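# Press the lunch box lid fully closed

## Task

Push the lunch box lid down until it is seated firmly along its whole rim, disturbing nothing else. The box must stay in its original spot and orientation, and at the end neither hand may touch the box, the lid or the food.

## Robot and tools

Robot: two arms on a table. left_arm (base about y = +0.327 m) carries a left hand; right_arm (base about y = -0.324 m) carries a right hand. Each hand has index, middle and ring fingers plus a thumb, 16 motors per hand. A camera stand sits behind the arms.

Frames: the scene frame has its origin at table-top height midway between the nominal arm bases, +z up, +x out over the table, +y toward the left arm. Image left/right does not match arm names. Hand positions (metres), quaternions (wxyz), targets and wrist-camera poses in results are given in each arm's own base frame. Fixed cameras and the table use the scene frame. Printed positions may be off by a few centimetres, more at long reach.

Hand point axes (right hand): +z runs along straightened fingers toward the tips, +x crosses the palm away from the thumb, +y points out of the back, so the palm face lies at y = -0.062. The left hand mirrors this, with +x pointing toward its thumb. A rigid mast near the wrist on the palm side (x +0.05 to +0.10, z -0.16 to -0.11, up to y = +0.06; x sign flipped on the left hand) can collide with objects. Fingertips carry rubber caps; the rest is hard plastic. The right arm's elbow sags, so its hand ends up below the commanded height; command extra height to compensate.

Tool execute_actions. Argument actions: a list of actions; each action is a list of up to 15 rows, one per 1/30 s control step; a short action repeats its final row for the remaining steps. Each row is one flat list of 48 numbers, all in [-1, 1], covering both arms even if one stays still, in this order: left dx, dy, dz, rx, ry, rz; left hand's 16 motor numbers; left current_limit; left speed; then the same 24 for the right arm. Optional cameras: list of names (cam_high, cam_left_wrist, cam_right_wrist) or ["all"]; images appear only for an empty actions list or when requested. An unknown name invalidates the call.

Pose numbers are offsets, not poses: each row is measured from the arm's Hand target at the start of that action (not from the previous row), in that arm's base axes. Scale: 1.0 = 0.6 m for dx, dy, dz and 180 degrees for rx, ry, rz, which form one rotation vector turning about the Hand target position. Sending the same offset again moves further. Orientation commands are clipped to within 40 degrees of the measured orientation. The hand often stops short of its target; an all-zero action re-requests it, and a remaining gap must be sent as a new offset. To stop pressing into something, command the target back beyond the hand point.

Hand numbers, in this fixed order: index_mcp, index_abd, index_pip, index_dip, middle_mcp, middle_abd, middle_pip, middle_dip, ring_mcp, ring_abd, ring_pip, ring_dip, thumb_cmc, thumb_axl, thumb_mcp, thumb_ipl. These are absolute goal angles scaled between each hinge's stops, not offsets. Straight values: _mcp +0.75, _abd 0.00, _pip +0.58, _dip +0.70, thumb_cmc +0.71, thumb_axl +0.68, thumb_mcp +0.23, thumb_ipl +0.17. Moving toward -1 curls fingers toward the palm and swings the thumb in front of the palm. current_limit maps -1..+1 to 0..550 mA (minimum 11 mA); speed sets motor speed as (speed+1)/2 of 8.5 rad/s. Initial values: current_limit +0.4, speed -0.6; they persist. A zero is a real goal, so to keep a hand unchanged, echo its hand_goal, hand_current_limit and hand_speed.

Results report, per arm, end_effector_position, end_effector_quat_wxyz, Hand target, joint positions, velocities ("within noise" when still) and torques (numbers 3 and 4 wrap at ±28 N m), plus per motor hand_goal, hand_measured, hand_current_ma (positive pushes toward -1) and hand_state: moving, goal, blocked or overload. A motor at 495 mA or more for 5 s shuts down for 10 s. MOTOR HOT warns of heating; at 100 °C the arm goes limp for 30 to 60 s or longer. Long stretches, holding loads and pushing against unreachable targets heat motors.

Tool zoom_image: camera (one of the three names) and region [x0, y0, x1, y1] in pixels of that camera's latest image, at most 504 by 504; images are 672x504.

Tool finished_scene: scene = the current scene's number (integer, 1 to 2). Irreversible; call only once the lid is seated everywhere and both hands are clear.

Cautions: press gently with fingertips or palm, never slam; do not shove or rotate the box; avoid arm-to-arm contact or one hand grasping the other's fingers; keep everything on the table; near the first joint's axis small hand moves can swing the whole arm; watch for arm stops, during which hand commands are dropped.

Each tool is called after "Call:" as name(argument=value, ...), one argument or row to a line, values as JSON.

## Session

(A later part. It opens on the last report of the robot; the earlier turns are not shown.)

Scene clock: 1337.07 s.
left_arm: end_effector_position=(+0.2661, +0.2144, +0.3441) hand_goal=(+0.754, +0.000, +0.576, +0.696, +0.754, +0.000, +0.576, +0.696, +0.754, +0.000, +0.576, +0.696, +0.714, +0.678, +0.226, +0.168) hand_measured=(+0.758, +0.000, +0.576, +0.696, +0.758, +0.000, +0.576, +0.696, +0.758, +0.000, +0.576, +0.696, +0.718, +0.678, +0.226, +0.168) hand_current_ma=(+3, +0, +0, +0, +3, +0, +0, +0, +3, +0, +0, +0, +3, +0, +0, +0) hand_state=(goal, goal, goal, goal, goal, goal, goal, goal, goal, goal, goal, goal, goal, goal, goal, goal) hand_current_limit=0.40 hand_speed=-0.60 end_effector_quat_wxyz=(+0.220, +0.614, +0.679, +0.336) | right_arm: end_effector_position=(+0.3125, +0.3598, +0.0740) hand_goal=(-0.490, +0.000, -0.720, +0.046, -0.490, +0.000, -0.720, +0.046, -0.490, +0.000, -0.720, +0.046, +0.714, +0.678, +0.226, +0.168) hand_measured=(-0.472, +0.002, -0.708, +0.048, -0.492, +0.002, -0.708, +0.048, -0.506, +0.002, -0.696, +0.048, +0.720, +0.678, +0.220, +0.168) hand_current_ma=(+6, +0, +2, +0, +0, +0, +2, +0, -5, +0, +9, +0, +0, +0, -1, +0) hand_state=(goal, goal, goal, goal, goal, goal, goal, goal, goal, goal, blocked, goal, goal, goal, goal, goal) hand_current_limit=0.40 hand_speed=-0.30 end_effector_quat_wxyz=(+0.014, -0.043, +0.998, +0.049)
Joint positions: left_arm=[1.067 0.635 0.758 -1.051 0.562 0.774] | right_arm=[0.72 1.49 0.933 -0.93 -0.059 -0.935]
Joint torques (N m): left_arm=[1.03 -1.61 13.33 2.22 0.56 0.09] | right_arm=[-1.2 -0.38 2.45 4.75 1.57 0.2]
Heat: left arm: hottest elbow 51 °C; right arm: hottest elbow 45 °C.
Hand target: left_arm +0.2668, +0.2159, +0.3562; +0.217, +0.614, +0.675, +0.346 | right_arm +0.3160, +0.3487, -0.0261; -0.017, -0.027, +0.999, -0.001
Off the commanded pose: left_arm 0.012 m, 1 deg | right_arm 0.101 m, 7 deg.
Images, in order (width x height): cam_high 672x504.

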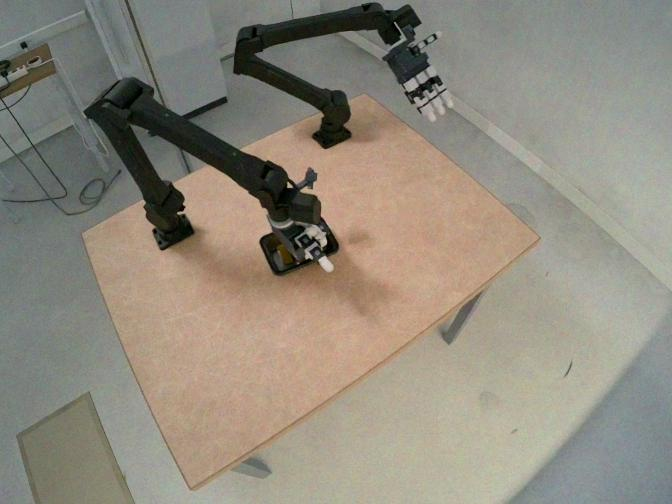

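Call:
execute_actions(
  actions=[
    [[0,0,0,0,0,0,0.754,0,0.576,0.696,0.754,0,0.576,0.696,0.754,0,0.576,0.696,0.714,0.678,0.226,0.168,0.4,-0.6,0,0,0.08,0,0,0,-0.49,0,-0.72,0.045,-0.49,0,-0.72,0.045,-0.49,0,-0.72,0.045,0.714,0.678,0.226,0.168,0.4,-0.3]],
    [[0,0,0,0,0,0,0.754,0,0.576,0.696,0.754,0,0.576,0.696,0.754,0,0.576,0.696,0.714,0.678,0.226,0.168,0.4,-0.6,0,0,0.1,0,0,0,-0.49,0,-0.72,0.045,-0.49,0,-0.72,0.045,-0.49,0,-0.72,0.045,0.714,0.678,0.226,0.168,0.4,-0.3]],
    [[0,0,0,0,0,0,0.754,0,0.576,0.696,0.754,0,0.576,0.696,0.754,0,0.576,0.696,0.714,0.678,0.226,0.168,0.4,-0.6,0,0,0.2,0,0,0,-0.49,0,-0.72,0.045,-0.49,0,-0.72,0.045,-0.49,0,-0.72,0.045,0.714,0.678,0.226,0.168,0.4,-0.3]],
  ],
  cameras=["cam_high"],
)

Scene clock: 1388.67 s.
left_arm: end_effector_position=(+0.2661, +0.2144, +0.3441) hand_goal=(+0.754, +0.000, +0.576, +0.696, +0.754, +0.000, +0.576, +0.696, +0.754, +0.000, +0.576, +0.696, +0.714, +0.678, +0.226, +0.168) hand_measured=(+0.758, +0.000, +0.576, +0.696, +0.758, +0.000, +0.576, +0.696, +0.758, +0.000, +0.576, +0.696, +0.718, +0.678, +0.226, +0.168) hand_current_ma=(+3, +0, +0, +0, +3, +0, +0, +0, +3, +0, +0, +0, +3, +0, +0, +0) hand_state=(goal, goal, goal, goal, goal, goal, goal, goal, goal, goal, goal, goal, goal, goal, goal, goal) hand_current_limit=0.40 hand_speed=-0.60 end_effector_quat_wxyz=(+0.220, +0.614, +0.679, +0.336) | right_arm: end_effector_position=(+0.3053, +0.3442, +0.1950) hand_goal=(-0.490, +0.000, -0.720, +0.046, -0.490, +0.000, -0.720, +0.046, -0.490, +0.000, -0.720, +0.046, +0.714, +0.678, +0.226, +0.168) hand_measured=(-0.472, +0.002, -0.708, +0.048, -0.484, +0.002, -0.716, +0.048, -0.484, +0.002, -0.716, +0.048, +0.720, +0.678, +0.220, +0.168) hand_current_ma=(+6, +0, +2, +0, +1, +0, +0, +0, +1, +0, +0, +0, +1, +0, -1, +0) hand_state=(goal, goal, goal, goal, goal, goal, goal, goal, goal, goal, goal, goal, goal, goal, goal, goal) hand_current_limit=0.40 hand_speed=-0.30 end_effector_quat_wxyz=(-0.019, -0.035, +0.999, -0.001)
Joint positions: left_arm=[1.067 0.635 0.758 -1.051 0.562 0.774] | right_arm=[0.72 1.388 1.198 -1.412 -0.023 -0.922]
Joint torques (N m): left_arm=[1.08 -1.61 13.33 2.22 0.56 0.09] | right_arm=[-1.14 -11.46 11.54 -0.01 0 0.07]
Heat: left arm: hottest elbow 51 °C; right arm: hottest elbow 42 °C.
Hand target: left_arm +0.2668, +0.2159, +0.3562; +0.217, +0.614, +0.675, +0.346 | right_arm +0.3160, +0.3487, +0.2019; -0.017, -0.027, +0.999, -0.001
Off the commanded pose: left_arm 0.012 m, 1 deg | right_arm 0.014 m, 1 deg.
Images, in order (width x height): cam_high 672x504.

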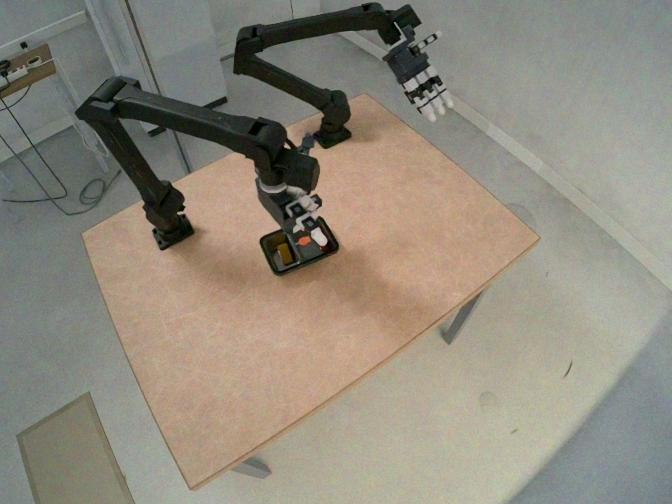

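Call:
execute_actions(
  actions=[
    [[0,0,0,0,0,0,0.754,0,0.576,0.696,0.754,0,0.576,0.696,0.754,0,0.576,0.696,0.714,0.678,0.226,0.168,0.4,-0.6,0.05,-0.06,0.15,0,0,-0.16,-0.49,0,-0.72,0.045,-0.49,0,-0.72,0.045,-0.49,0,-0.72,0.045,0.714,0.678,0.226,0.168,0.4,-0.3]],
    [[0,0,0,0,0,0,0.754,0,0.576,0.696,0.754,0,0.576,0.696,0.754,0,0.576,0.696,0.714,0.678,0.226,0.168,0.4,-0.6,0.06,-0.06,0.02,0,0,-0.167,-0.49,0,-0.72,0.045,-0.49,0,-0.72,0.045,-0.49,0,-0.72,0.045,0.714,0.678,0.226,0.168,0.4,-0.3]],
    [[0,0,0,0,0,0,0.754,0,0.576,0.696,0.754,0,0.576,0.696,0.754,0,0.576,0.696,0.714,0.678,0.226,0.168,0.4,-0.6,0.06,-0.06,0,0,0,-0.167,-0.49,0,-0.72,0.045,-0.49,0,-0.72,0.045,-0.49,0,-0.72,0.045,0.714,0.678,0.226,0.168,0.4,-0.3]],
    [[0,0,0,0,0,0,0.754,0,0.576,0.696,0.754,0,0.576,0.696,0.754,0,0.576,0.696,0.714,0.678,0.226,0.168,0.4,-0.6,0.06,-0.03,0,0.119,0.051,-0.109,-0.49,0,-0.72,0.045,-0.49,0,-0.72,0.045,-0.49,0,-0.72,0.045,0.714,0.678,0.226,0.168,0.4,-0.3]],
    [[0,0,0,0,0,0,0.754,0,0.576,0.696,0.754,0,0.576,0.696,0.754,0,0.576,0.696,0.714,0.678,0.226,0.168,0.4,-0.6,0.053,-0.035,-0.1,0.119,0.051,-0.109,0.75,0,0.576,0.69,0.75,0,0.576,0.69,0.75,0,0.576,0.69,0.714,0.678,0.226,0.168,0.4,-0.3]],
    [[0,0,0,0,0,0,0.754,0,0.576,0.696,0.754,0,0.576,0.696,0.754,0,0.576,0.696,0.714,0.678,0.226,0.168,0.4,-0.6,0,0,-0.145,0.119,0.051,-0.109,0.75,0,0.576,0.69,0.75,0,0.576,0.69,0.75,0,0.576,0.69,0.714,0.678,0.226,0.168,0.4,-0.3]],
  ],
  cameras=["cam_high","cam_right_wrist"],
)

Scene clock: 1410.60 s.
left_arm: end_effector_position=(+0.2661, +0.2144, +0.3441) hand_goal=(+0.754, +0.000, +0.576, +0.696, +0.754, +0.000, +0.576, +0.696, +0.754, +0.000, +0.576, +0.696, +0.714, +0.678, +0.226, +0.168) hand_measured=(+0.758, +0.000, +0.576, +0.696, +0.758, +0.000, +0.576, +0.696, +0.758, +0.000, +0.576, +0.696, +0.718, +0.678, +0.226, +0.168) hand_current_ma=(+3, +0, +0, +0, +3, +0, +0, +0, +3, +0, +0, +0, +3, +0, +0, +0) hand_state=(goal, goal, goal, goal, goal, goal, goal, goal, goal, goal, goal, goal, goal, goal, goal, goal) hand_current_limit=0.40 hand_speed=-0.60 end_effector_quat_wxyz=(+0.220, +0.614, +0.679, +0.336) | right_arm: end_effector_position=(+0.4859, +0.1990, +0.1535) hand_goal=(+0.750, +0.000, +0.576, +0.690, +0.750, +0.000, +0.576, +0.690, +0.750, +0.000, +0.576, +0.690, +0.714, +0.678, +0.226, +0.168) hand_measured=(+0.744, +0.002, +0.572, +0.688, +0.744, +0.002, +0.572, +0.688, +0.744, +0.002, +0.572, +0.688, +0.708, +0.678, +0.222, +0.168) hand_current_ma=(-1, +0, +0, +0, -1, +0, +0, +0, -1, +0, +0, +0, +0, +0, +0, +0) hand_state=(goal, goal, goal, goal, goal, goal, goal, goal, goal, goal, goal, goal, goal, goal, goal, goal) hand_current_limit=0.40 hand_speed=-0.30 end_effector_quat_wxyz=(-0.513, +0.807, +0.209, +0.205)
Joint positions: left_arm=[1.067 0.635 0.758 -1.051 0.562 0.774] | right_arm=[0.173 1.476 1.054 -0.538 -1.075 1.609]
Joint torques (N m): left_arm=[1.08 -1.61 13.31 2.24 0.56 0.09] | right_arm=[0.44 -16.21 8.36 1.91 -0.85 0.11]
Heat: left arm: hottest elbow 51 °C; right arm: hottest elbow 45 °C.
Hand target: left_arm +0.2668, +0.2159, +0.3562; +0.217, +0.614, +0.675, +0.346 | right_arm +0.4859, +0.2018, +0.1571; -0.504, +0.809, +0.190, +0.236
Off the commanded pose: left_arm 0.012 m, 1 deg | right_arm 0.004 m, 4 deg.
Images, in order (width x height): cam_high 672x504, cam_right_wrist 672x504.

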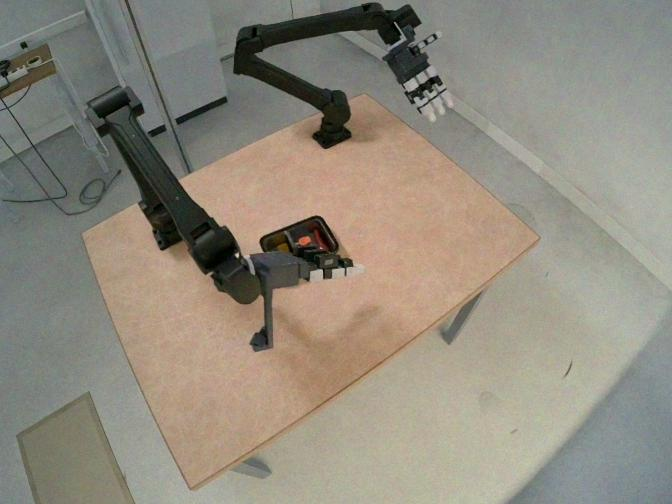

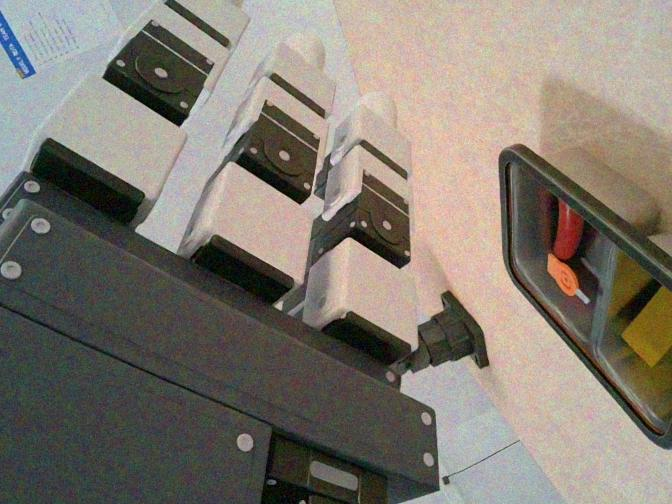

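Call:
zoom_image(
  camera="cam_right_wrist",
  region=[480, 130, 672, 290],
)

Call:
zoom_image(
  camera="cam_right_wrist",
  region=[520, 290, 672, 450],
)

Call:
zoom_image(
  camera="cam_high",
  region=[240, 180, 370, 290],
)

Scaled by 2.625.

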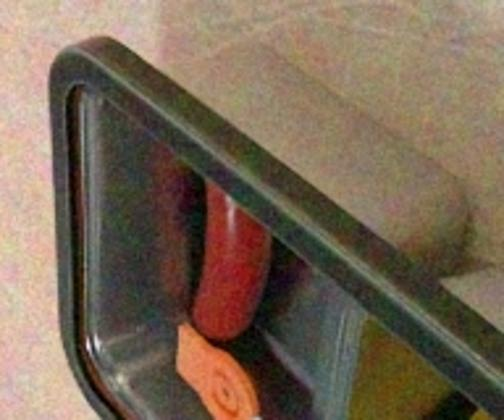

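Scaled by 3.150.

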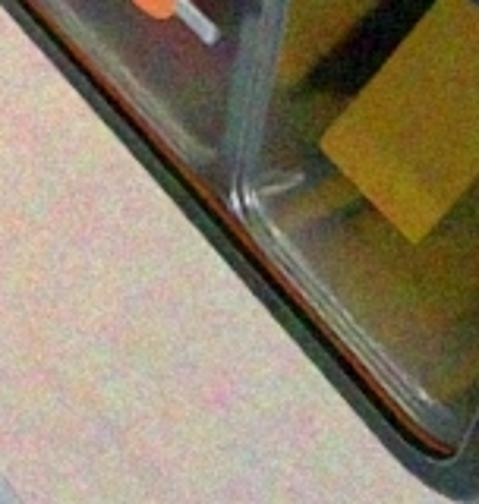

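Scaled by 3.877.

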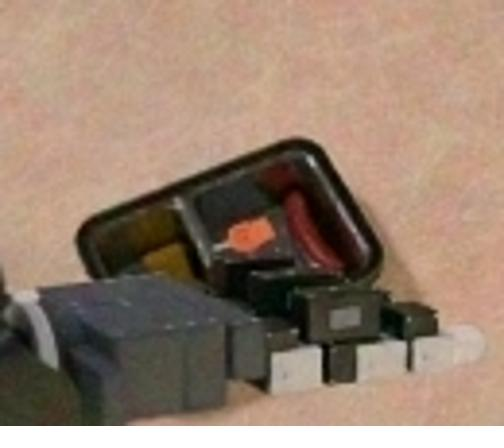

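Call:
zoom_image(
  camera="cam_right_wrist",
  region=[610, 380, 672, 450],
)

Call:
zoom_image(
  camera="cam_right_wrist",
  region=[500, 240, 580, 320],
)

Call:
zoom_image(
  camera="cam_right_wrist",
  region=[560, 310, 630, 390],
)

Scaled by 7.200.

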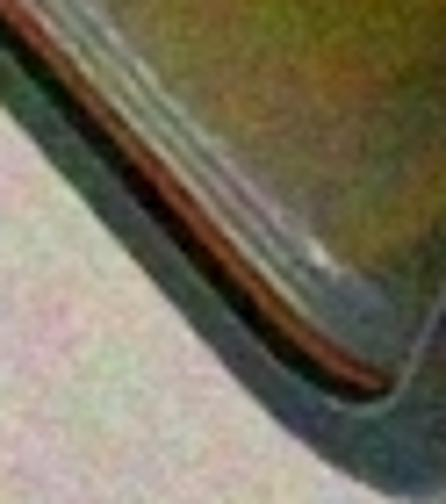

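Scaled by 6.300.

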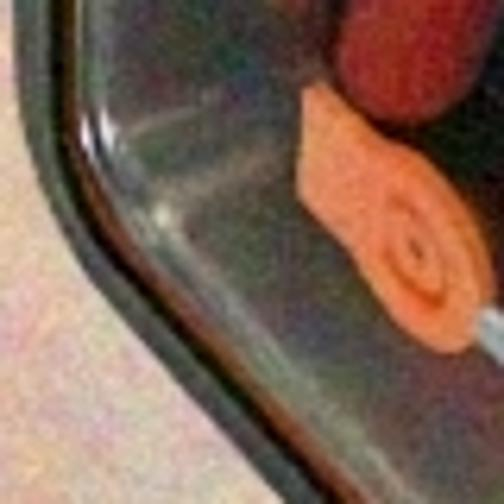

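Scaled by 6.300.

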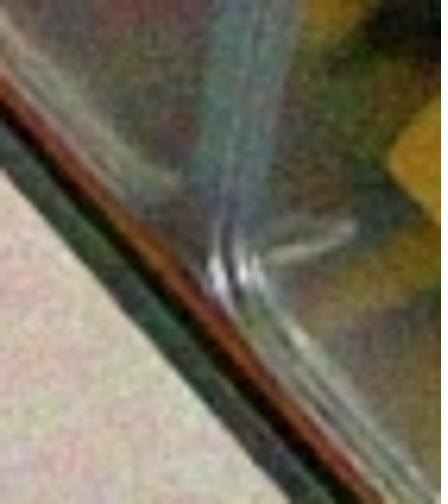

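Call:
zoom_image(
  camera="cam_right_wrist",
  region=[500, 135, 590, 215],
)

Call:
zoom_image(
  camera="cam_right_wrist",
  region=[590, 170, 672, 260],
)

Scaled by 5.600.

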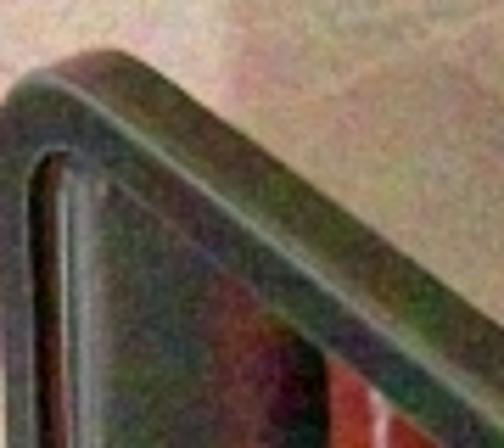

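Scaled by 5.600.

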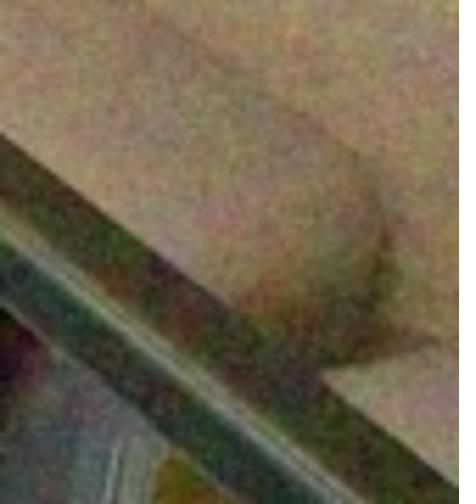

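Call:
execute_actions(
  actions=[],
  cameras=["cam_right_wrist"],
)

Scene clock: 1483.83 s.
left_arm: end_effector_position=(+0.2661, +0.2144, +0.3441) hand_goal=(+0.754, +0.000, +0.576, +0.696, +0.754, +0.000, +0.576, +0.696, +0.754, +0.000, +0.576, +0.696, +0.714, +0.678, +0.226, +0.168) hand_measured=(+0.758, +0.000, +0.576, +0.696, +0.758, +0.000, +0.576, +0.696, +0.758, +0.000, +0.576, +0.696, +0.718, +0.678, +0.226, +0.168) hand_current_ma=(+3, +0, +0, +0, +3, +0, +0, +0, +3, +0, +0, +0, +3, +0, +0, +0) hand_state=(goal, goal, goal, goal, goal, goal, goal, goal, goal, goal, goal, goal, goal, goal, goal, goal) hand_current_limit=0.40 hand_speed=-0.60 end_effector_quat_wxyz=(+0.220, +0.614, +0.679, +0.336) | right_arm: end_effector_position=(+0.4859, +0.1990, +0.1535) hand_goal=(+0.750, +0.000, +0.576, +0.690, +0.750, +0.000, +0.576, +0.690, +0.750, +0.000, +0.576, +0.690, +0.714, +0.678, +0.226, +0.168) hand_measured=(+0.744, +0.002, +0.572, +0.688, +0.744, +0.002, +0.572, +0.688, +0.744, +0.002, +0.572, +0.688, +0.708, +0.678, +0.222, +0.168) hand_current_ma=(-1, +0, +0, +0, -1, +0, +0, +0, -1, +0, +0, +0, +0, +0, +0, +0) hand_state=(goal, goal, goal, goal, goal, goal, goal, goal, goal, goal, goal, goal, goal, goal, goal, goal) hand_current_limit=0.40 hand_speed=-0.30 end_effector_quat_wxyz=(-0.513, +0.807, +0.208, +0.205)
Joint positions: left_arm=[1.067 0.635 0.758 -1.051 0.562 0.774] | right_arm=[0.173 1.476 1.054 -0.538 -1.075 1.61]
Joint velocities: within noise
Joint torques (N m): left_arm=[1.08 -1.61 13.33 2.22 0.56 0.09] | right_arm=[-0.03 -16.56 8.62 1.89 -0.8 0.11]
Heat: left arm: hottest elbow 51 °C; right arm: hottest elbow 44 °C.
Hand target: left_arm +0.2668, +0.2159, +0.3562; +0.217, +0.614, +0.675, +0.346 | right_arm +0.4859, +0.2018, +0.1571; -0.504, +0.809, +0.190, +0.236
Off the commanded pose: left_arm 0.012 m, 1 deg | right_arm 0.004 m, 4 deg.
Images, in order (width x height): cam_right_wrist 672x504.

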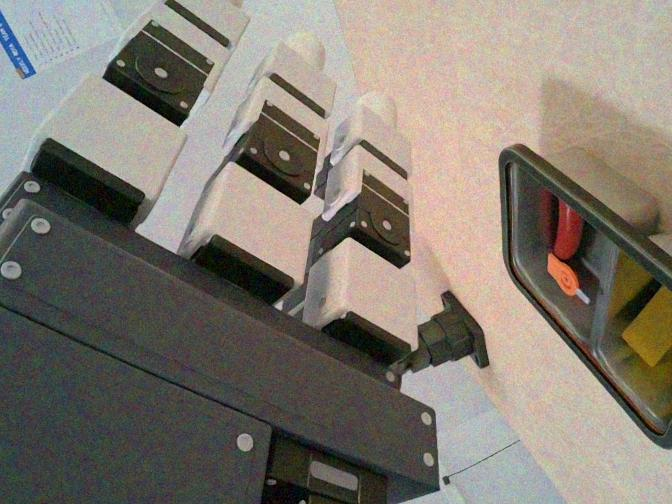

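Call:
execute_actions(
  actions=[
    [[0,0,0,0,0,0,0.754,0,0.576,0.696,0.754,0,0.576,0.696,0.754,0,0.576,0.696,0.714,0.678,0.226,0.168,0.4,-0.6,0,0,0.14,-0.119,-0.051,0.109,-0.49,0,-0.72,0.045,-0.49,0,-0.72,0.045,-0.49,0,-0.72,0.045,0.714,0.678,0.226,0.168,0.4,-0.3]],
    [[0,0,0,0,0,0,0.754,0,0.576,0.696,0.754,0,0.576,0.696,0.754,0,0.576,0.696,0.714,0.678,0.226,0.168,0.4,-0.6,-0.08,0.1,0,-0.119,-0.051,0.109,-0.49,0,-0.72,0.045,-0.49,0,-0.72,0.045,-0.49,0,-0.72,0.045,0.714,0.678,0.226,0.168,0.4,-0.3]],
    [[0,0,0,0,0,0,0.754,0,0.576,0.696,0.754,0,0.576,0.696,0.754,0,0.576,0.696,0.714,0.678,0.226,0.168,0.4,-0.6,-0.09,0.13,0,-0.119,-0.051,0.109,-0.49,0,-0.72,0.045,-0.49,0,-0.72,0.045,-0.49,0,-0.72,0.045,0.714,0.678,0.226,0.168,0.4,-0.3]],
    [[0,0,0,0,0,0,0.754,0,0.576,0.696,0.754,0,0.576,0.696,0.754,0,0.576,0.696,0.714,0.678,0.226,0.168,0.4,-0.6,-0.085,0.125,-0.1,0,0,0,-0.49,0,-0.72,0.045,-0.49,0,-0.72,0.045,-0.49,0,-0.72,0.045,0.714,0.678,0.226,0.168,0.4,-0.3]],
  ],
  cameras=["cam_high","cam_right_wrist"],
)

Scene clock: 1596.20 s.
left_arm: end_effector_position=(+0.2661, +0.2144, +0.3441) hand_goal=(+0.754, +0.000, +0.576, +0.696, +0.754, +0.000, +0.576, +0.696, +0.754, +0.000, +0.576, +0.696, +0.714, +0.678, +0.226, +0.168) hand_measured=(+0.758, +0.000, +0.576, +0.696, +0.758, +0.000, +0.576, +0.696, +0.758, +0.000, +0.576, +0.696, +0.718, +0.678, +0.226, +0.168) hand_current_ma=(+3, +0, +0, +0, +3, +0, +0, +0, +3, +0, +0, +0, +3, +0, +0, +0) hand_state=(goal, goal, goal, goal, goal, goal, goal, goal, goal, goal, goal, goal, goal, goal, goal, goal) hand_current_limit=0.40 hand_speed=-0.60 end_effector_quat_wxyz=(+0.220, +0.614, +0.679, +0.336) | right_arm: end_effector_position=(+0.3253, +0.4057, +0.1749) hand_goal=(-0.490, +0.000, -0.720, +0.046, -0.490, +0.000, -0.720, +0.046, -0.490, +0.000, -0.720, +0.046, +0.714, +0.678, +0.226, +0.168) hand_measured=(-0.470, +0.002, -0.704, +0.050, -0.480, +0.002, -0.718, +0.048, -0.480, +0.002, -0.718, +0.048, +0.714, +0.678, +0.222, +0.168) hand_current_ma=(+7, +0, +4, +0, +2, +0, +0, +0, +1, +0, +0, +0, +0, +0, +0, +0) hand_state=(goal, goal, goal, goal, goal, goal, goal, goal, goal, goal, goal, goal, goal, goal, goal, goal) hand_current_limit=0.40 hand_speed=-0.30 end_effector_quat_wxyz=(-0.011, +0.675, +0.738, -0.003)
Joint positions: left_arm=[1.067 0.635 0.758 -1.051 0.562 0.774] | right_arm=[1.048 1.626 1.414 -1.36 -0.022 0.958]
Joint torques (N m): left_arm=[1.08 -1.61 13.31 2.22 0.56 0.1] | right_arm=[-0.44 -16.79 10.56 0.79 0.41 0.11]
Heat: left arm: hottest elbow 52 °C; right arm: hottest elbow 44 °C.
Hand target: left_arm +0.2668, +0.2159, +0.3562; +0.217, +0.614, +0.675, +0.346 | right_arm +0.3329, +0.4148, +0.1810; -0.013, +0.681, +0.733, +0.011
Off the commanded pose: left_arm 0.012 m, 1 deg | right_arm 0.013 m, 2 deg.
Images, in order (width x height): cam_high 672x504, cam_right_wrist 672x504.

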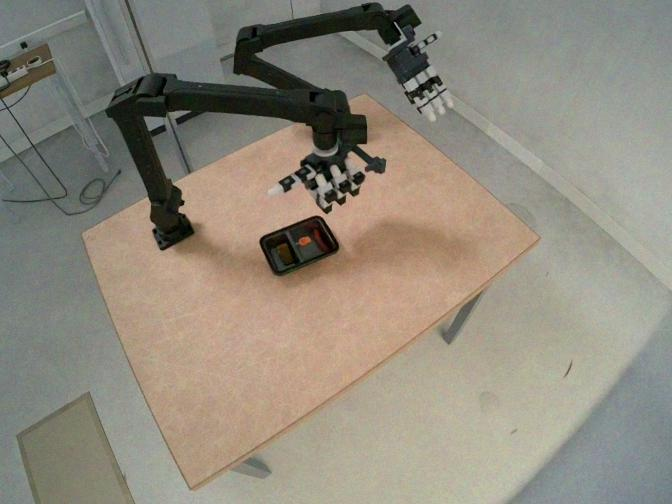

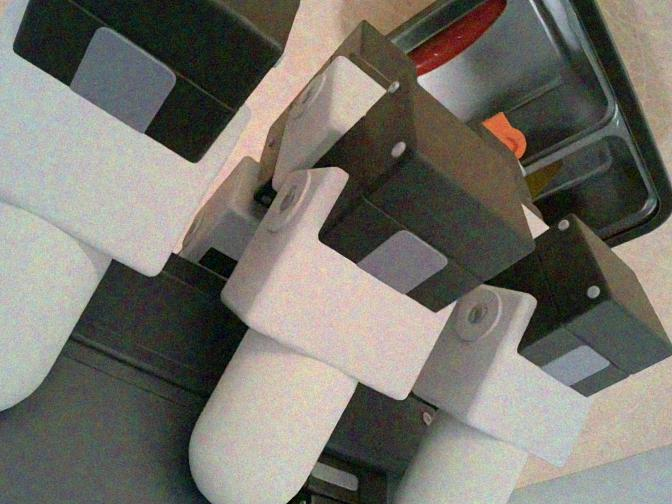

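Call:
zoom_image(
  camera="cam_right_wrist",
  region=[540, 0, 672, 130],
)

Call:
zoom_image(
  camera="cam_right_wrist",
  region=[540, 120, 672, 250],
)

Scaled by 3.818.

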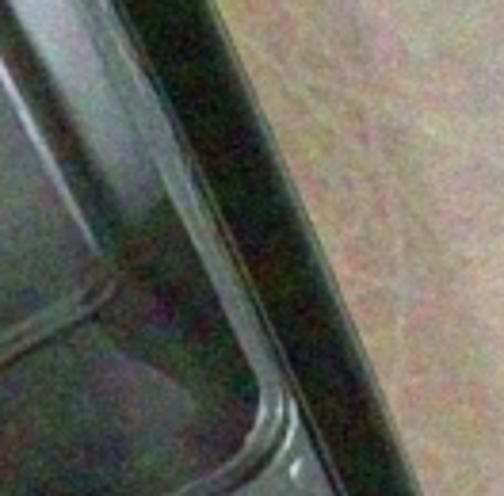

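Scaled by 3.818.

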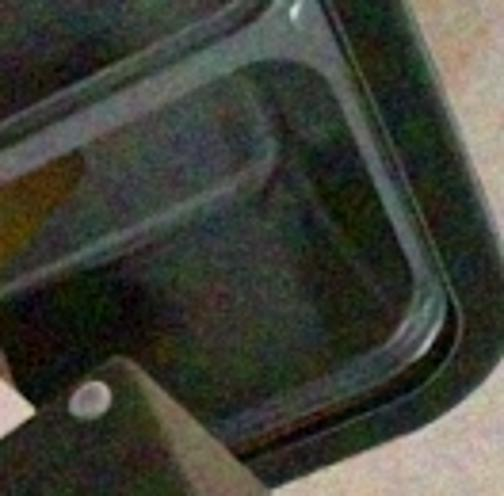

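Call:
execute_actions(
  actions=[
    [[0,0,0,0,0,0,0.754,0,0.576,0.696,0.754,0,0.576,0.696,0.754,0,0.576,0.696,0.714,0.678,0.226,0.168,0.4,-0.6,0.07,0.05,-0.06,0,0,0,-0.49,0,-0.72,0.045,-0.49,0,-0.72,0.045,-0.49,0,-0.72,0.045,0.714,0.678,0.226,0.168,0.4,-0.3]],
    [[0,0,0,0,0,0,0.754,0,0.576,0.696,0.754,0,0.576,0.696,0.754,0,0.576,0.696,0.714,0.678,0.226,0.168,0.4,-0.6,0,0.0,-0.08,0,0,0,-0.49,0,-0.72,0.045,-0.49,0,-0.72,0.045,-0.49,0,-0.72,0.045,0.714,0.678,0.226,0.168,0.4,-0.3]],
  ],
  cameras=["cam_high","cam_right_wrist"],
)

Scene clock: 1609.93 s.
left_arm: end_effector_position=(+0.2661, +0.2144, +0.3441) hand_goal=(+0.754, +0.000, +0.576, +0.696, +0.754, +0.000, +0.576, +0.696, +0.754, +0.000, +0.576, +0.696, +0.714, +0.678, +0.226, +0.168) hand_measured=(+0.758, +0.000, +0.576, +0.696, +0.758, +0.000, +0.576, +0.696, +0.758, +0.000, +0.576, +0.696, +0.718, +0.678, +0.226, +0.168) hand_current_ma=(+3, +0, +0, +0, +3, +0, +0, +0, +3, +0, +0, +0, +3, +0, +0, +0) hand_state=(goal, goal, goal, goal, goal, goal, goal, goal, goal, goal, goal, goal, goal, goal, goal, goal) hand_current_limit=0.40 hand_speed=-0.60 end_effector_quat_wxyz=(+0.220, +0.614, +0.679, +0.336) | right_arm: end_effector_position=(+0.3726, +0.4420, +0.1101) hand_goal=(-0.490, +0.000, -0.720, +0.046, -0.490, +0.000, -0.720, +0.046, -0.490, +0.000, -0.720, +0.046, +0.714, +0.678, +0.226, +0.168) hand_measured=(-0.470, +0.002, -0.704, +0.050, -0.480, +0.002, -0.718, +0.048, -0.480, +0.002, -0.718, +0.048, +0.716, +0.678, +0.222, +0.168) hand_current_ma=(+7, +0, +4, +0, +2, +0, +0, +0, +1, +0, +0, +0, +0, +0, +0, +0) hand_state=(goal, goal, goal, goal, goal, goal, goal, goal, goal, goal, goal, goal, goal, goal, goal, goal) hand_current_limit=0.40 hand_speed=-0.30 end_effector_quat_wxyz=(-0.014, +0.685, +0.728, +0.016)
Joint positions: left_arm=[1.067 0.635 0.758 -1.051 0.562 0.774] | right_arm=[1.007 1.794 1.455 -1.195 -0.022 0.946]
Joint torques (N m): left_arm=[1.08 -1.61 13.31 2.22 0.56 0.09] | right_arm=[-0.79 -17.73 8.02 0.85 0.37 -0.18]
Heat: left arm: hottest elbow 52 °C; right arm: hottest elbow 44 °C.
Hand target: left_arm +0.2668, +0.2159, +0.3562; +0.217, +0.614, +0.675, +0.346 | right_arm +0.3748, +0.4449, +0.0970; -0.013, +0.680, +0.733, +0.011
Off the commanded pose: left_arm 0.012 m, 1 deg | right_arm 0.014 m, 1 deg.
Images, in order (width x height): cam_high 672x504, cam_right_wrist 672x504.

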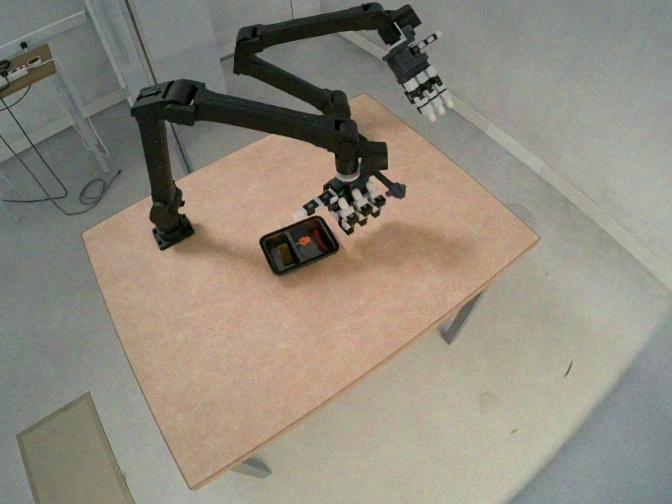

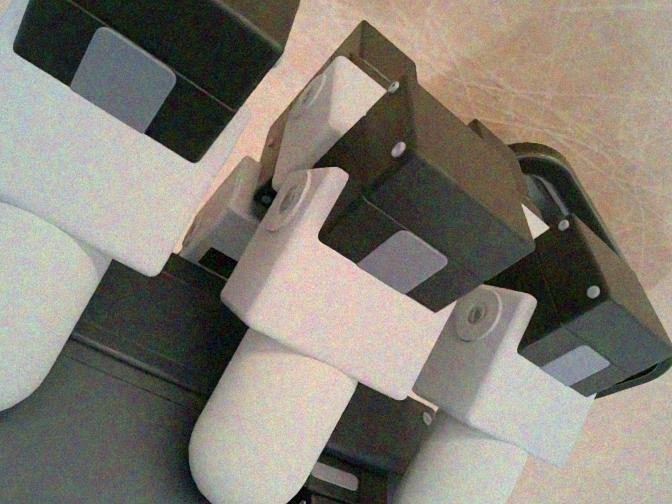

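Call:
execute_actions(
  actions=[
    [[0,0,0,0,0,0,0.754,0,0.576,0.696,0.754,0,0.576,0.696,0.754,0,0.576,0.696,0.714,0.678,0.226,0.168,0.4,-0.6,0,0,0.22,0,0,0.163,-0.49,0,-0.72,0.045,-0.49,0,-0.72,0.045,-0.49,0,-0.72,0.045,0.714,0.678,0.226,0.168,0.4,-0.3]],
    [[0,0,0,0,0,0,0.754,0,0.576,0.696,0.754,0,0.576,0.696,0.754,0,0.576,0.696,0.714,0.678,0.226,0.168,0.4,-0.6,-0.1,0,0,0,0,0.163,-0.49,0,-0.72,0.045,-0.49,0,-0.72,0.045,-0.49,0,-0.72,0.045,0.714,0.678,0.226,0.168,0.4,-0.3]],
    [[0,0,0,0,0,0,0.754,0,0.576,0.696,0.754,0,0.576,0.696,0.754,0,0.576,0.696,0.714,0.678,0.226,0.168,0.4,-0.6,-0.13,-0.08,0,0,0,0.163,-0.49,0,-0.72,0.045,-0.49,0,-0.72,0.045,-0.49,0,-0.72,0.045,0.714,0.678,0.226,0.168,0.4,-0.3]],
    [[0,0,0,0,0,0,0.754,0,0.576,0.696,0.754,0,0.576,0.696,0.754,0,0.576,0.696,0.714,0.678,0.226,0.168,0.4,-0.6,-0.13,-0.11,-0.11,0,0,0,-0.49,0,-0.72,0.045,-0.49,0,-0.72,0.045,-0.49,0,-0.72,0.045,0.714,0.678,0.226,0.168,0.4,-0.3]],
  ],
  cameras=["cam_high","cam_right_wrist"],
)

Scene clock: 1636.47 s.
left_arm: end_effector_position=(+0.2661, +0.2144, +0.3441) hand_goal=(+0.754, +0.000, +0.576, +0.696, +0.754, +0.000, +0.576, +0.696, +0.754, +0.000, +0.576, +0.696, +0.714, +0.678, +0.226, +0.168) hand_measured=(+0.758, +0.000, +0.576, +0.696, +0.758, +0.000, +0.576, +0.696, +0.758, +0.000, +0.576, +0.696, +0.718, +0.678, +0.226, +0.168) hand_current_ma=(+3, +0, +0, +0, +3, +0, +0, +0, +3, +0, +0, +0, +3, +0, +0, +0) hand_state=(goal, goal, goal, goal, goal, goal, goal, goal, goal, goal, goal, goal, goal, goal, goal, goal) hand_current_limit=0.40 hand_speed=-0.60 end_effector_quat_wxyz=(+0.220, +0.614, +0.679, +0.336) | right_arm: end_effector_position=(+0.1590, +0.3274, +0.1611) hand_goal=(-0.490, +0.000, -0.720, +0.046, -0.490, +0.000, -0.720, +0.046, -0.490, +0.000, -0.720, +0.046, +0.714, +0.678, +0.226, +0.168) hand_measured=(-0.470, +0.002, -0.704, +0.050, -0.480, +0.002, -0.718, +0.048, -0.480, +0.002, -0.718, +0.048, +0.714, +0.678, +0.222, +0.168) hand_current_ma=(+7, +0, +4, +0, +2, +0, +0, +0, +1, +0, +0, +0, +0, +0, +0, +0) hand_state=(goal, goal, goal, goal, goal, goal, goal, goal, goal, goal, goal, goal, goal, goal, goal, goal) hand_current_limit=0.40 hand_speed=-0.30 end_effector_quat_wxyz=(-0.022, -0.023, +0.999, -0.009)
Joint positions: left_arm=[1.067 0.635 0.758 -1.051 0.562 0.774] | right_arm=[1.029 1.118 0.88 -1.37 -0.027 -0.587]
Joint torques (N m): left_arm=[1.08 -1.61 13.31 2.22 0.56 0.1] | right_arm=[1.08 -8.64 8.47 1.03 -0.14 0.15]
Heat: left arm: hottest elbow 52 °C; right arm: hottest elbow 45 °C.
Hand target: left_arm +0.2668, +0.2159, +0.3562; +0.217, +0.614, +0.675, +0.346 | right_arm +0.1587, +0.3308, +0.1629; -0.017, -0.020, +1.000, -0.001
Off the commanded pose: left_arm 0.012 m, 1 deg | right_arm 0.004 m, 1 deg.
Images, in order (width x height): cam_high 672x504, cam_right_wrist 672x504.

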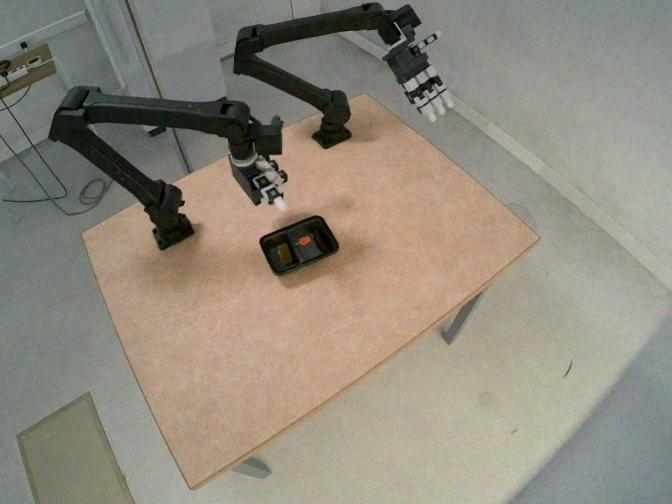

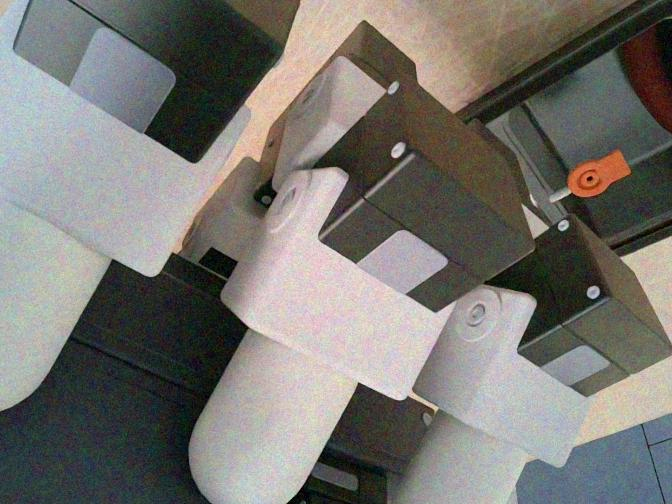

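Call:
zoom_image(
  camera="cam_right_wrist",
  region=[592, 180, 672, 260],
)

Scaled by 6.300.

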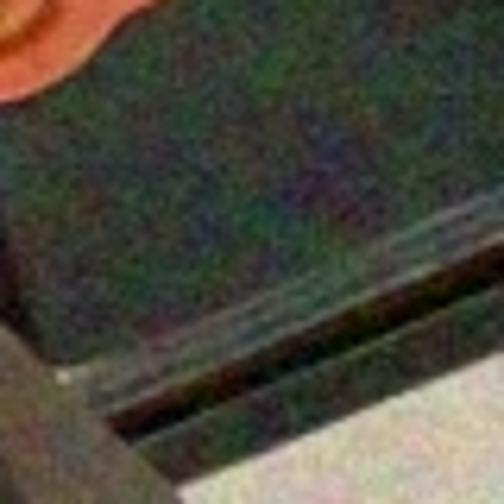

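Call:
execute_actions(
  actions=[
    [[0,0,0,0,0,0,0.754,0,0.576,0.696,0.754,0,0.576,0.696,0.754,0,0.576,0.696,0.714,0.678,0.226,0.168,0.4,-0.6,0.265,-0.06,0,0,0.022,0,-0.49,0,-0.72,0.045,-0.49,0,-0.72,0.045,-0.49,0,-0.72,0.045,0.714,0.678,0.226,0.168,0.4,-0.3]],
    [[0,0,0,0,0,0,0.754,0,0.576,0.696,0.754,0,0.576,0.696,0.754,0,0.576,0.696,0.714,0.678,0.226,0.168,0.4,-0.6,0,0,-0.1,0,0,0,-0.49,0,-0.72,0.045,-0.49,0,-0.72,0.045,-0.49,0,-0.72,0.045,0.714,0.678,0.226,0.168,0.4,-0.3]],
    [[0,0,0,0,0,0,0.754,0,0.576,0.696,0.754,0,0.576,0.696,0.754,0,0.576,0.696,0.714,0.678,0.226,0.168,0.4,-0.6,0,-0.005,-0.06,0,0,0,-0.49,0,-0.72,0.045,-0.49,0,-0.72,0.045,-0.49,0,-0.72,0.045,0.714,0.678,0.226,0.168,0.4,-0.3]],
  ],
  cameras=["cam_high"],
)

Scene clock: 1747.87 s.
left_arm: end_effector_position=(+0.2661, +0.2144, +0.3441) hand_goal=(+0.754, +0.000, +0.576, +0.696, +0.754, +0.000, +0.576, +0.696, +0.754, +0.000, +0.576, +0.696, +0.714, +0.678, +0.226, +0.168) hand_measured=(+0.758, +0.000, +0.576, +0.696, +0.758, +0.000, +0.576, +0.696, +0.758, +0.000, +0.576, +0.696, +0.718, +0.678, +0.226, +0.168) hand_current_ma=(+3, +0, +0, +0, +3, +0, +0, +0, +3, +0, +0, +0, +3, +0, +0, +0) hand_state=(goal, goal, goal, goal, goal, goal, goal, goal, goal, goal, goal, goal, goal, goal, goal, goal) hand_current_limit=0.40 hand_speed=-0.60 end_effector_quat_wxyz=(+0.220, +0.614, +0.679, +0.336) | right_arm: end_effector_position=(+0.3166, +0.2912, +0.0759) hand_goal=(-0.490, +0.000, -0.720, +0.046, -0.490, +0.000, -0.720, +0.046, -0.490, +0.000, -0.720, +0.046, +0.714, +0.678, +0.226, +0.168) hand_measured=(-0.478, +0.002, -0.702, +0.050, -0.480, +0.002, -0.718, +0.048, -0.480, +0.002, -0.718, +0.048, +0.720, +0.678, +0.222, +0.168) hand_current_ma=(+3, +0, +5, +0, +2, +0, +0, +0, +1, +0, +0, +0, +0, +0, +0, +0) hand_state=(goal, goal, goal, goal, goal, goal, goal, goal, goal, goal, goal, goal, goal, goal, goal, goal) hand_current_limit=0.40 hand_speed=-0.30 end_effector_quat_wxyz=(-0.047, -0.016, +0.999, +0.002)
Joint positions: left_arm=[1.067 0.635 0.758 -1.051 0.562 0.774] | right_arm=[0.582 1.464 0.942 -1.128 -0.053 -1.023]
Joint torques (N m): left_arm=[1.08 -1.55 13.31 2.22 0.56 0.09] | right_arm=[-0.79 -11.16 7.57 0.83 -0.26 -0.15]
Heat: left arm: hottest elbow 52 °C; right arm: hottest elbow 44 °C.
Hand target: left_arm +0.2668, +0.2159, +0.3562; +0.217, +0.614, +0.675, +0.346 | right_arm +0.3179, +0.2917, +0.0671; -0.051, -0.019, +0.998, +0.000
Off the commanded pose: left_arm 0.012 m, 1 deg | right_arm 0.009 m, 1 deg.
Images, in order (width x height): cam_high 672x504.

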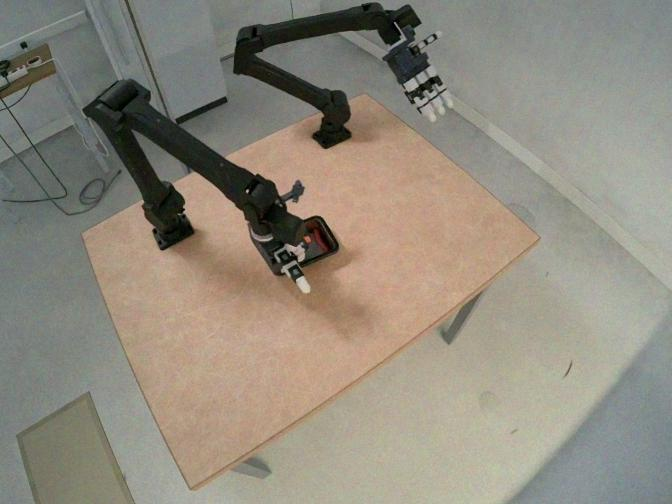

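Call:
execute_actions(
  actions=[
    [[0,0,0,0,0,0,0.754,0,0.576,0.696,0.754,0,0.576,0.696,0.754,0,0.576,0.696,0.714,0.678,0.226,0.168,0.4,-0.6,0,-0.007,-0.09,0,0,0,-0.49,0,-0.72,0.045,-0.49,0,-0.72,0.045,-0.49,0,-0.72,0.045,0.714,0.678,0.226,0.168,0.4,-0.3]],
    [[0,0,0,0,0,0,0.754,0,0.576,0.696,0.754,0,0.576,0.696,0.754,0,0.576,0.696,0.714,0.678,0.226,0.168,0.4,-0.6,0,-0.007,-0.09,0,0,0,-0.49,0,-0.72,0.045,-0.49,0,-0.72,0.045,-0.49,0,-0.72,0.045,0.714,0.678,0.226,0.168,0.4,-0.3]],
  ],
  cameras=["cam_high"],
)

Scene clock: 1758.03 s.
left_arm: end_effector_position=(+0.2661, +0.2144, +0.3441) hand_goal=(+0.754, +0.000, +0.576, +0.696, +0.754, +0.000, +0.576, +0.696, +0.754, +0.000, +0.576, +0.696, +0.714, +0.678, +0.226, +0.168) hand_measured=(+0.758, +0.000, +0.576, +0.696, +0.758, +0.000, +0.576, +0.696, +0.758, +0.000, +0.576, +0.696, +0.718, +0.678, +0.226, +0.168) hand_current_ma=(+3, +0, +0, +0, +3, +0, +0, +0, +3, +0, +0, +0, +3, +0, +0, +0) hand_state=(goal, goal, goal, goal, goal, goal, goal, goal, goal, goal, goal, goal, goal, goal, goal, goal) hand_current_limit=0.40 hand_speed=-0.60 end_effector_quat_wxyz=(+0.220, +0.614, +0.679, +0.336) | right_arm: end_effector_position=(+0.3245, +0.2963, +0.0700) hand_goal=(-0.490, +0.000, -0.720, +0.046, -0.490, +0.000, -0.720, +0.046, -0.490, +0.000, -0.720, +0.046, +0.714, +0.678, +0.226, +0.168) hand_measured=(-0.474, +0.002, -0.702, +0.050, -0.492, +0.002, -0.710, +0.048, -0.508, +0.002, -0.694, +0.048, +0.720, +0.678, +0.222, +0.168) hand_current_ma=(+4, +0, +5, +0, +0, +0, +2, +0, -6, +0, +11, +0, +1, +0, +0, +0) hand_state=(goal, goal, goal, goal, goal, goal, goal, goal, goal, goal, blocked, goal, goal, goal, goal, goal) hand_current_limit=0.40 hand_speed=-0.30 end_effector_quat_wxyz=(-0.003, -0.033, +0.998, +0.052)
Joint positions: left_arm=[1.067 0.635 0.758 -1.051 0.562 0.774] | right_arm=[0.558 1.44 0.867 -0.952 -0.093 -1.078]
Joint torques (N m): left_arm=[1.08 -1.61 13.33 2.22 0.56 0.09] | right_arm=[-0.56 2.2 0.69 4.9 1.66 0.17]
Heat: left arm: hottest elbow 52 °C; right arm: hottest elbow 44 °C.
Hand target: left_arm +0.2668, +0.2159, +0.3562; +0.217, +0.614, +0.675, +0.346 | right_arm +0.3179, +0.2834, -0.0410; -0.051, -0.020, +0.998, +0.000
Off the commanded pose: left_arm 0.012 m, 1 deg | right_arm 0.112 m, 8 deg.
Images, in order (width x height): cam_high 672x504.

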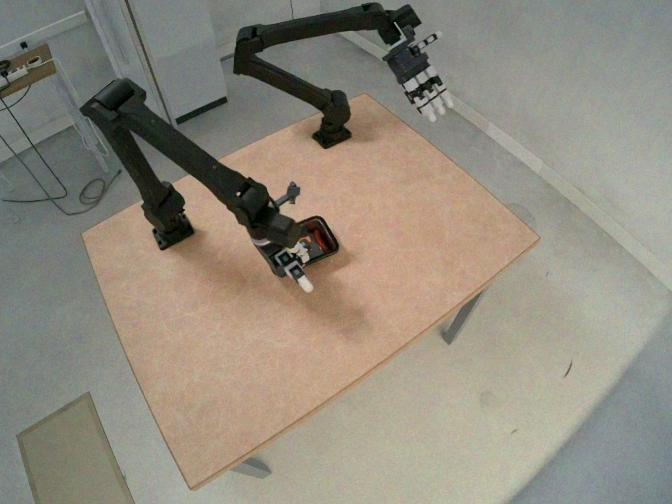

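Call:
execute_actions(
  actions=[
    [[0,0,0,0,0,0,0.754,0,0.576,0.696,0.754,0,0.576,0.696,0.754,0,0.576,0.696,0.714,0.678,0.226,0.168,0.4,-0.6,0,0.01,0.1,0,0,0,-0.49,0,-0.72,0.045,-0.49,0,-0.72,0.045,-0.49,0,-0.72,0.045,0.714,0.678,0.226,0.168,0.4,-0.3]],
    [[0,0,0,0,0,0,0.754,0,0.576,0.696,0.754,0,0.576,0.696,0.754,0,0.576,0.696,0.714,0.678,0.226,0.168,0.4,-0.6,0,0.01,0.13,0,0,0,-0.49,0,-0.72,0.045,-0.49,0,-0.72,0.045,-0.49,0,-0.72,0.045,0.714,0.678,0.226,0.168,0.4,-0.3]],
    [[0,0,0,0,0,0,0.754,0,0.576,0.696,0.754,0,0.576,0.696,0.754,0,0.576,0.696,0.714,0.678,0.226,0.168,0.4,-0.6,0,0.11,0,0,0,0,-0.49,0,-0.72,0.045,-0.49,0,-0.72,0.045,-0.49,0,-0.72,0.045,0.714,0.678,0.226,0.168,0.4,-0.3]],
    [[0,0,0,0,0,0,0.754,0,0.576,0.696,0.754,0,0.576,0.696,0.754,0,0.576,0.696,0.714,0.678,0.226,0.168,0.4,-0.6,0,-0.01,-0.08,0,0,0,-0.49,0,-0.72,0.045,-0.49,0,-0.72,0.045,-0.49,0,-0.72,0.045,0.714,0.678,0.226,0.168,0.4,-0.3]],
    [[0,0,0,0,0,0,0.754,0,0.576,0.696,0.754,0,0.576,0.696,0.754,0,0.576,0.696,0.714,0.678,0.226,0.168,0.4,-0.6,0,-0.012,-0.1,0,0,0,-0.49,0,-0.72,0.045,-0.49,0,-0.72,0.045,-0.49,0,-0.72,0.045,0.714,0.678,0.226,0.168,0.4,-0.3]],
    [[0,0,0,0,0,0,0.754,0,0.576,0.696,0.754,0,0.576,0.696,0.754,0,0.576,0.696,0.714,0.678,0.226,0.168,0.4,-0.6,0,-0.01,-0.08,0,0,0,-0.49,0,-0.72,0.045,-0.49,0,-0.72,0.045,-0.49,0,-0.72,0.045,0.714,0.678,0.226,0.168,0.4,-0.3]],
  ],
  cameras=["cam_high"],
)

Scene clock: 1787.73 s.
left_arm: end_effector_position=(+0.2661, +0.2144, +0.3441) hand_goal=(+0.754, +0.000, +0.576, +0.696, +0.754, +0.000, +0.576, +0.696, +0.754, +0.000, +0.576, +0.696, +0.714, +0.678, +0.226, +0.168) hand_measured=(+0.758, +0.000, +0.576, +0.696, +0.758, +0.000, +0.576, +0.696, +0.758, +0.000, +0.576, +0.696, +0.718, +0.678, +0.226, +0.168) hand_current_ma=(+3, +0, +0, +0, +3, +0, +0, +0, +3, +0, +0, +0, +3, +0, +0, +0) hand_state=(goal, goal, goal, goal, goal, goal, goal, goal, goal, goal, goal, goal, goal, goal, goal, goal) hand_current_limit=0.40 hand_speed=-0.60 end_effector_quat_wxyz=(+0.220, +0.614, +0.679, +0.336) | right_arm: end_effector_position=(+0.3163, +0.3573, +0.0725) hand_goal=(-0.490, +0.000, -0.720, +0.046, -0.490, +0.000, -0.720, +0.046, -0.490, +0.000, -0.720, +0.046, +0.714, +0.678, +0.226, +0.168) hand_measured=(-0.476, +0.002, -0.702, +0.050, -0.502, +0.002, -0.700, +0.048, -0.502, +0.002, -0.700, +0.048, +0.722, +0.678, +0.222, +0.168) hand_current_ma=(+3, +0, +5, +0, -2, +0, +6, +0, -3, +0, +6, +0, +1, +0, -1, +0) hand_state=(goal, goal, goal, goal, goal, goal, goal, goal, goal, goal, goal, goal, goal, goal, goal, goal) hand_current_limit=0.40 hand_speed=-0.30 end_effector_quat_wxyz=(-0.004, -0.040, +0.997, +0.068)
Joint positions: left_arm=[1.067 0.635 0.758 -1.051 0.562 0.774] | right_arm=[0.687 1.504 0.934 -0.925 -0.114 -0.958]
Joint torques (N m): left_arm=[1.08 -1.67 13.33 2.24 0.56 0.09] | right_arm=[-0.56 3.19 1.05 4.78 2.13 0.21]
Heat: left arm: hottest elbow 52 °C; right arm: hottest elbow 42 °C.
Hand target: left_arm +0.2668, +0.2159, +0.3562; +0.217, +0.614, +0.675, +0.346 | right_arm +0.3179, +0.3421, -0.0589; -0.051, -0.020, +0.998, +0.000
Off the commanded pose: left_arm 0.012 m, 1 deg | right_arm 0.132 m, 10 deg.
Images, in order (width x height): cam_high 672x504.

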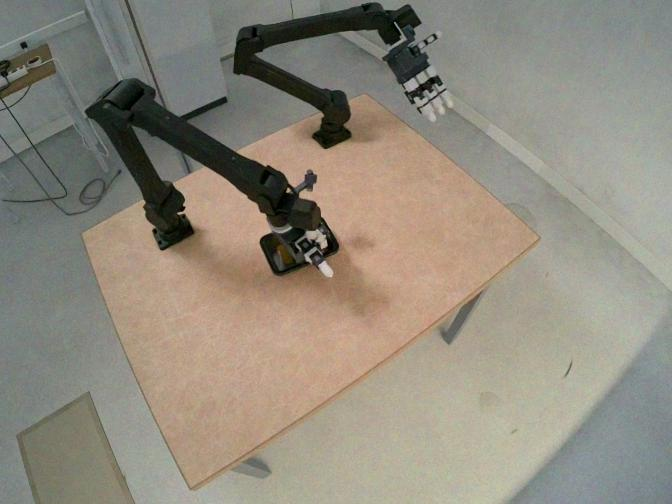

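Call:
execute_actions(
  actions=[
    [[0,0,0,0,0,0,0.754,0,0.576,0.696,0.754,0,0.576,0.696,0.754,0,0.576,0.696,0.714,0.678,0.226,0.168,0.4,-0.6,0,0.01,0.1,0,0,0,-0.49,0,-0.72,0.045,-0.49,0,-0.72,0.045,-0.49,0,-0.72,0.045,0.714,0.678,0.226,0.168,0.4,-0.3]],
    [[0,0,0,0,0,0,0.754,0,0.576,0.696,0.754,0,0.576,0.696,0.754,0,0.576,0.696,0.714,0.678,0.226,0.168,0.4,-0.6,0,0.01,0.16,0,0,0,-0.49,0,-0.72,0.045,-0.49,0,-0.72,0.045,-0.49,0,-0.72,0.045,0.714,0.678,0.226,0.168,0.4,-0.3]],
    [[0,0,0,0,0,0,0.754,0,0.576,0.696,0.754,0,0.576,0.696,0.754,0,0.576,0.696,0.714,0.678,0.226,0.168,0.4,-0.6,0,0.095,0,-0.03,0,0,-0.49,0,-0.72,0.045,-0.49,0,-0.72,0.045,-0.49,0,-0.72,0.045,0.714,0.678,0.226,0.168,0.4,-0.3]],
    [[0,0,0,0,0,0,0.754,0,0.576,0.696,0.754,0,0.576,0.696,0.754,0,0.576,0.696,0.714,0.678,0.226,0.168,0.4,-0.6,0,-0.005,-0.09,0,0,0,-0.49,0,-0.72,0.045,-0.49,0,-0.72,0.045,-0.49,0,-0.72,0.045,0.714,0.678,0.226,0.168,0.4,-0.3]],
    [[0,0,0,0,0,0,0.754,0,0.576,0.696,0.754,0,0.576,0.696,0.754,0,0.576,0.696,0.714,0.678,0.226,0.168,0.4,-0.6,0,-0.01,-0.08,0,0,0,-0.49,0,-0.72,0.045,-0.49,0,-0.72,0.045,-0.49,0,-0.72,0.045,0.714,0.678,0.226,0.168,0.4,-0.3]],
  ],
  cameras=["cam_high"],
)

Scene clock: 1802.73 s.
left_arm: end_effector_position=(+0.2661, +0.2144, +0.3441) hand_goal=(+0.754, +0.000, +0.576, +0.696, +0.754, +0.000, +0.576, +0.696, +0.754, +0.000, +0.576, +0.696, +0.714, +0.678, +0.226, +0.168) hand_measured=(+0.758, +0.000, +0.576, +0.696, +0.758, +0.000, +0.576, +0.696, +0.758, +0.000, +0.576, +0.696, +0.718, +0.678, +0.226, +0.168) hand_current_ma=(+3, +0, +0, +0, +3, +0, +0, +0, +3, +0, +0, +0, +3, +0, +0, +0) hand_state=(goal, goal, goal, goal, goal, goal, goal, goal, goal, goal, goal, goal, goal, goal, goal, goal) hand_current_limit=0.40 hand_speed=-0.60 end_effector_quat_wxyz=(+0.220, +0.614, +0.679, +0.336) | right_arm: end_effector_position=(+0.3252, +0.4186, +0.0686) hand_goal=(-0.490, +0.000, -0.720, +0.046, -0.490, +0.000, -0.720, +0.046, -0.490, +0.000, -0.720, +0.046, +0.714, +0.678, +0.226, +0.168) hand_measured=(-0.488, +0.002, -0.694, +0.052, -0.486, +0.002, -0.714, +0.048, -0.484, +0.002, -0.716, +0.048, +0.728, +0.676, +0.222, +0.168) hand_current_ma=(+0, +0, +10, +0, +0, +0, +0, +0, +1, +0, +0, +0, +3, +0, -1, +0) hand_state=(goal, goal, blocked, goal, goal, goal, goal, goal, goal, goal, goal, goal, goal, goal, goal, goal) hand_current_limit=0.40 hand_speed=-0.30 end_effector_quat_wxyz=(-0.012, -0.025, +1.000, -0.005)
Joint positions: left_arm=[1.067 0.635 0.758 -1.051 0.562 0.774] | right_arm=[0.823 1.662 1.159 -1.092 -0.011 -0.798]
Joint torques (N m): left_arm=[1.08 -1.61 13.33 2.22 0.56 0.1] | right_arm=[-1.38 -8.18 3.86 1.85 -0.04 0]
Heat: left arm: hottest elbow 53 °C; right arm: hottest elbow 42 °C.
Hand target: left_arm +0.2668, +0.2159, +0.3562; +0.217, +0.614, +0.675, +0.346 | right_arm +0.3179, +0.4021, -0.0049; -0.052, -0.017, +0.997, -0.047
Off the commanded pose: left_arm 0.012 m, 1 deg | right_arm 0.076 m, 7 deg.
Images, in order (width x height): cam_high 672x504.

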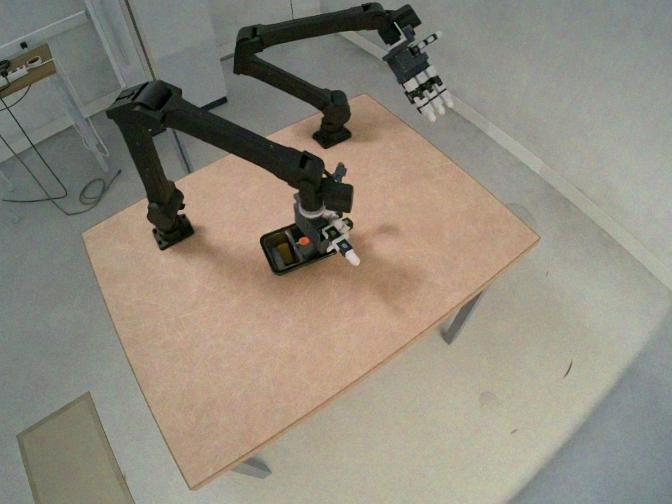

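Call:
zoom_image(
  camera="cam_high",
  region=[250, 180, 370, 300],
)

Scaled by 4.200.

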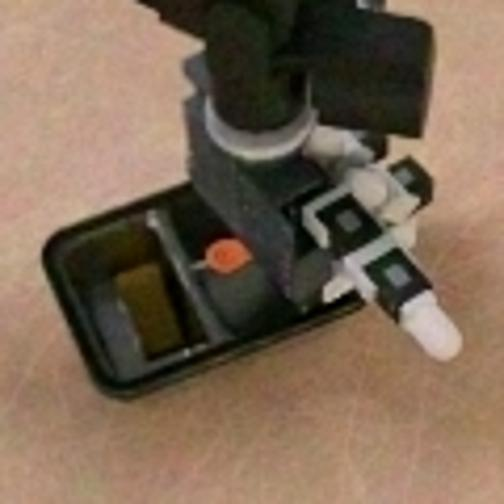

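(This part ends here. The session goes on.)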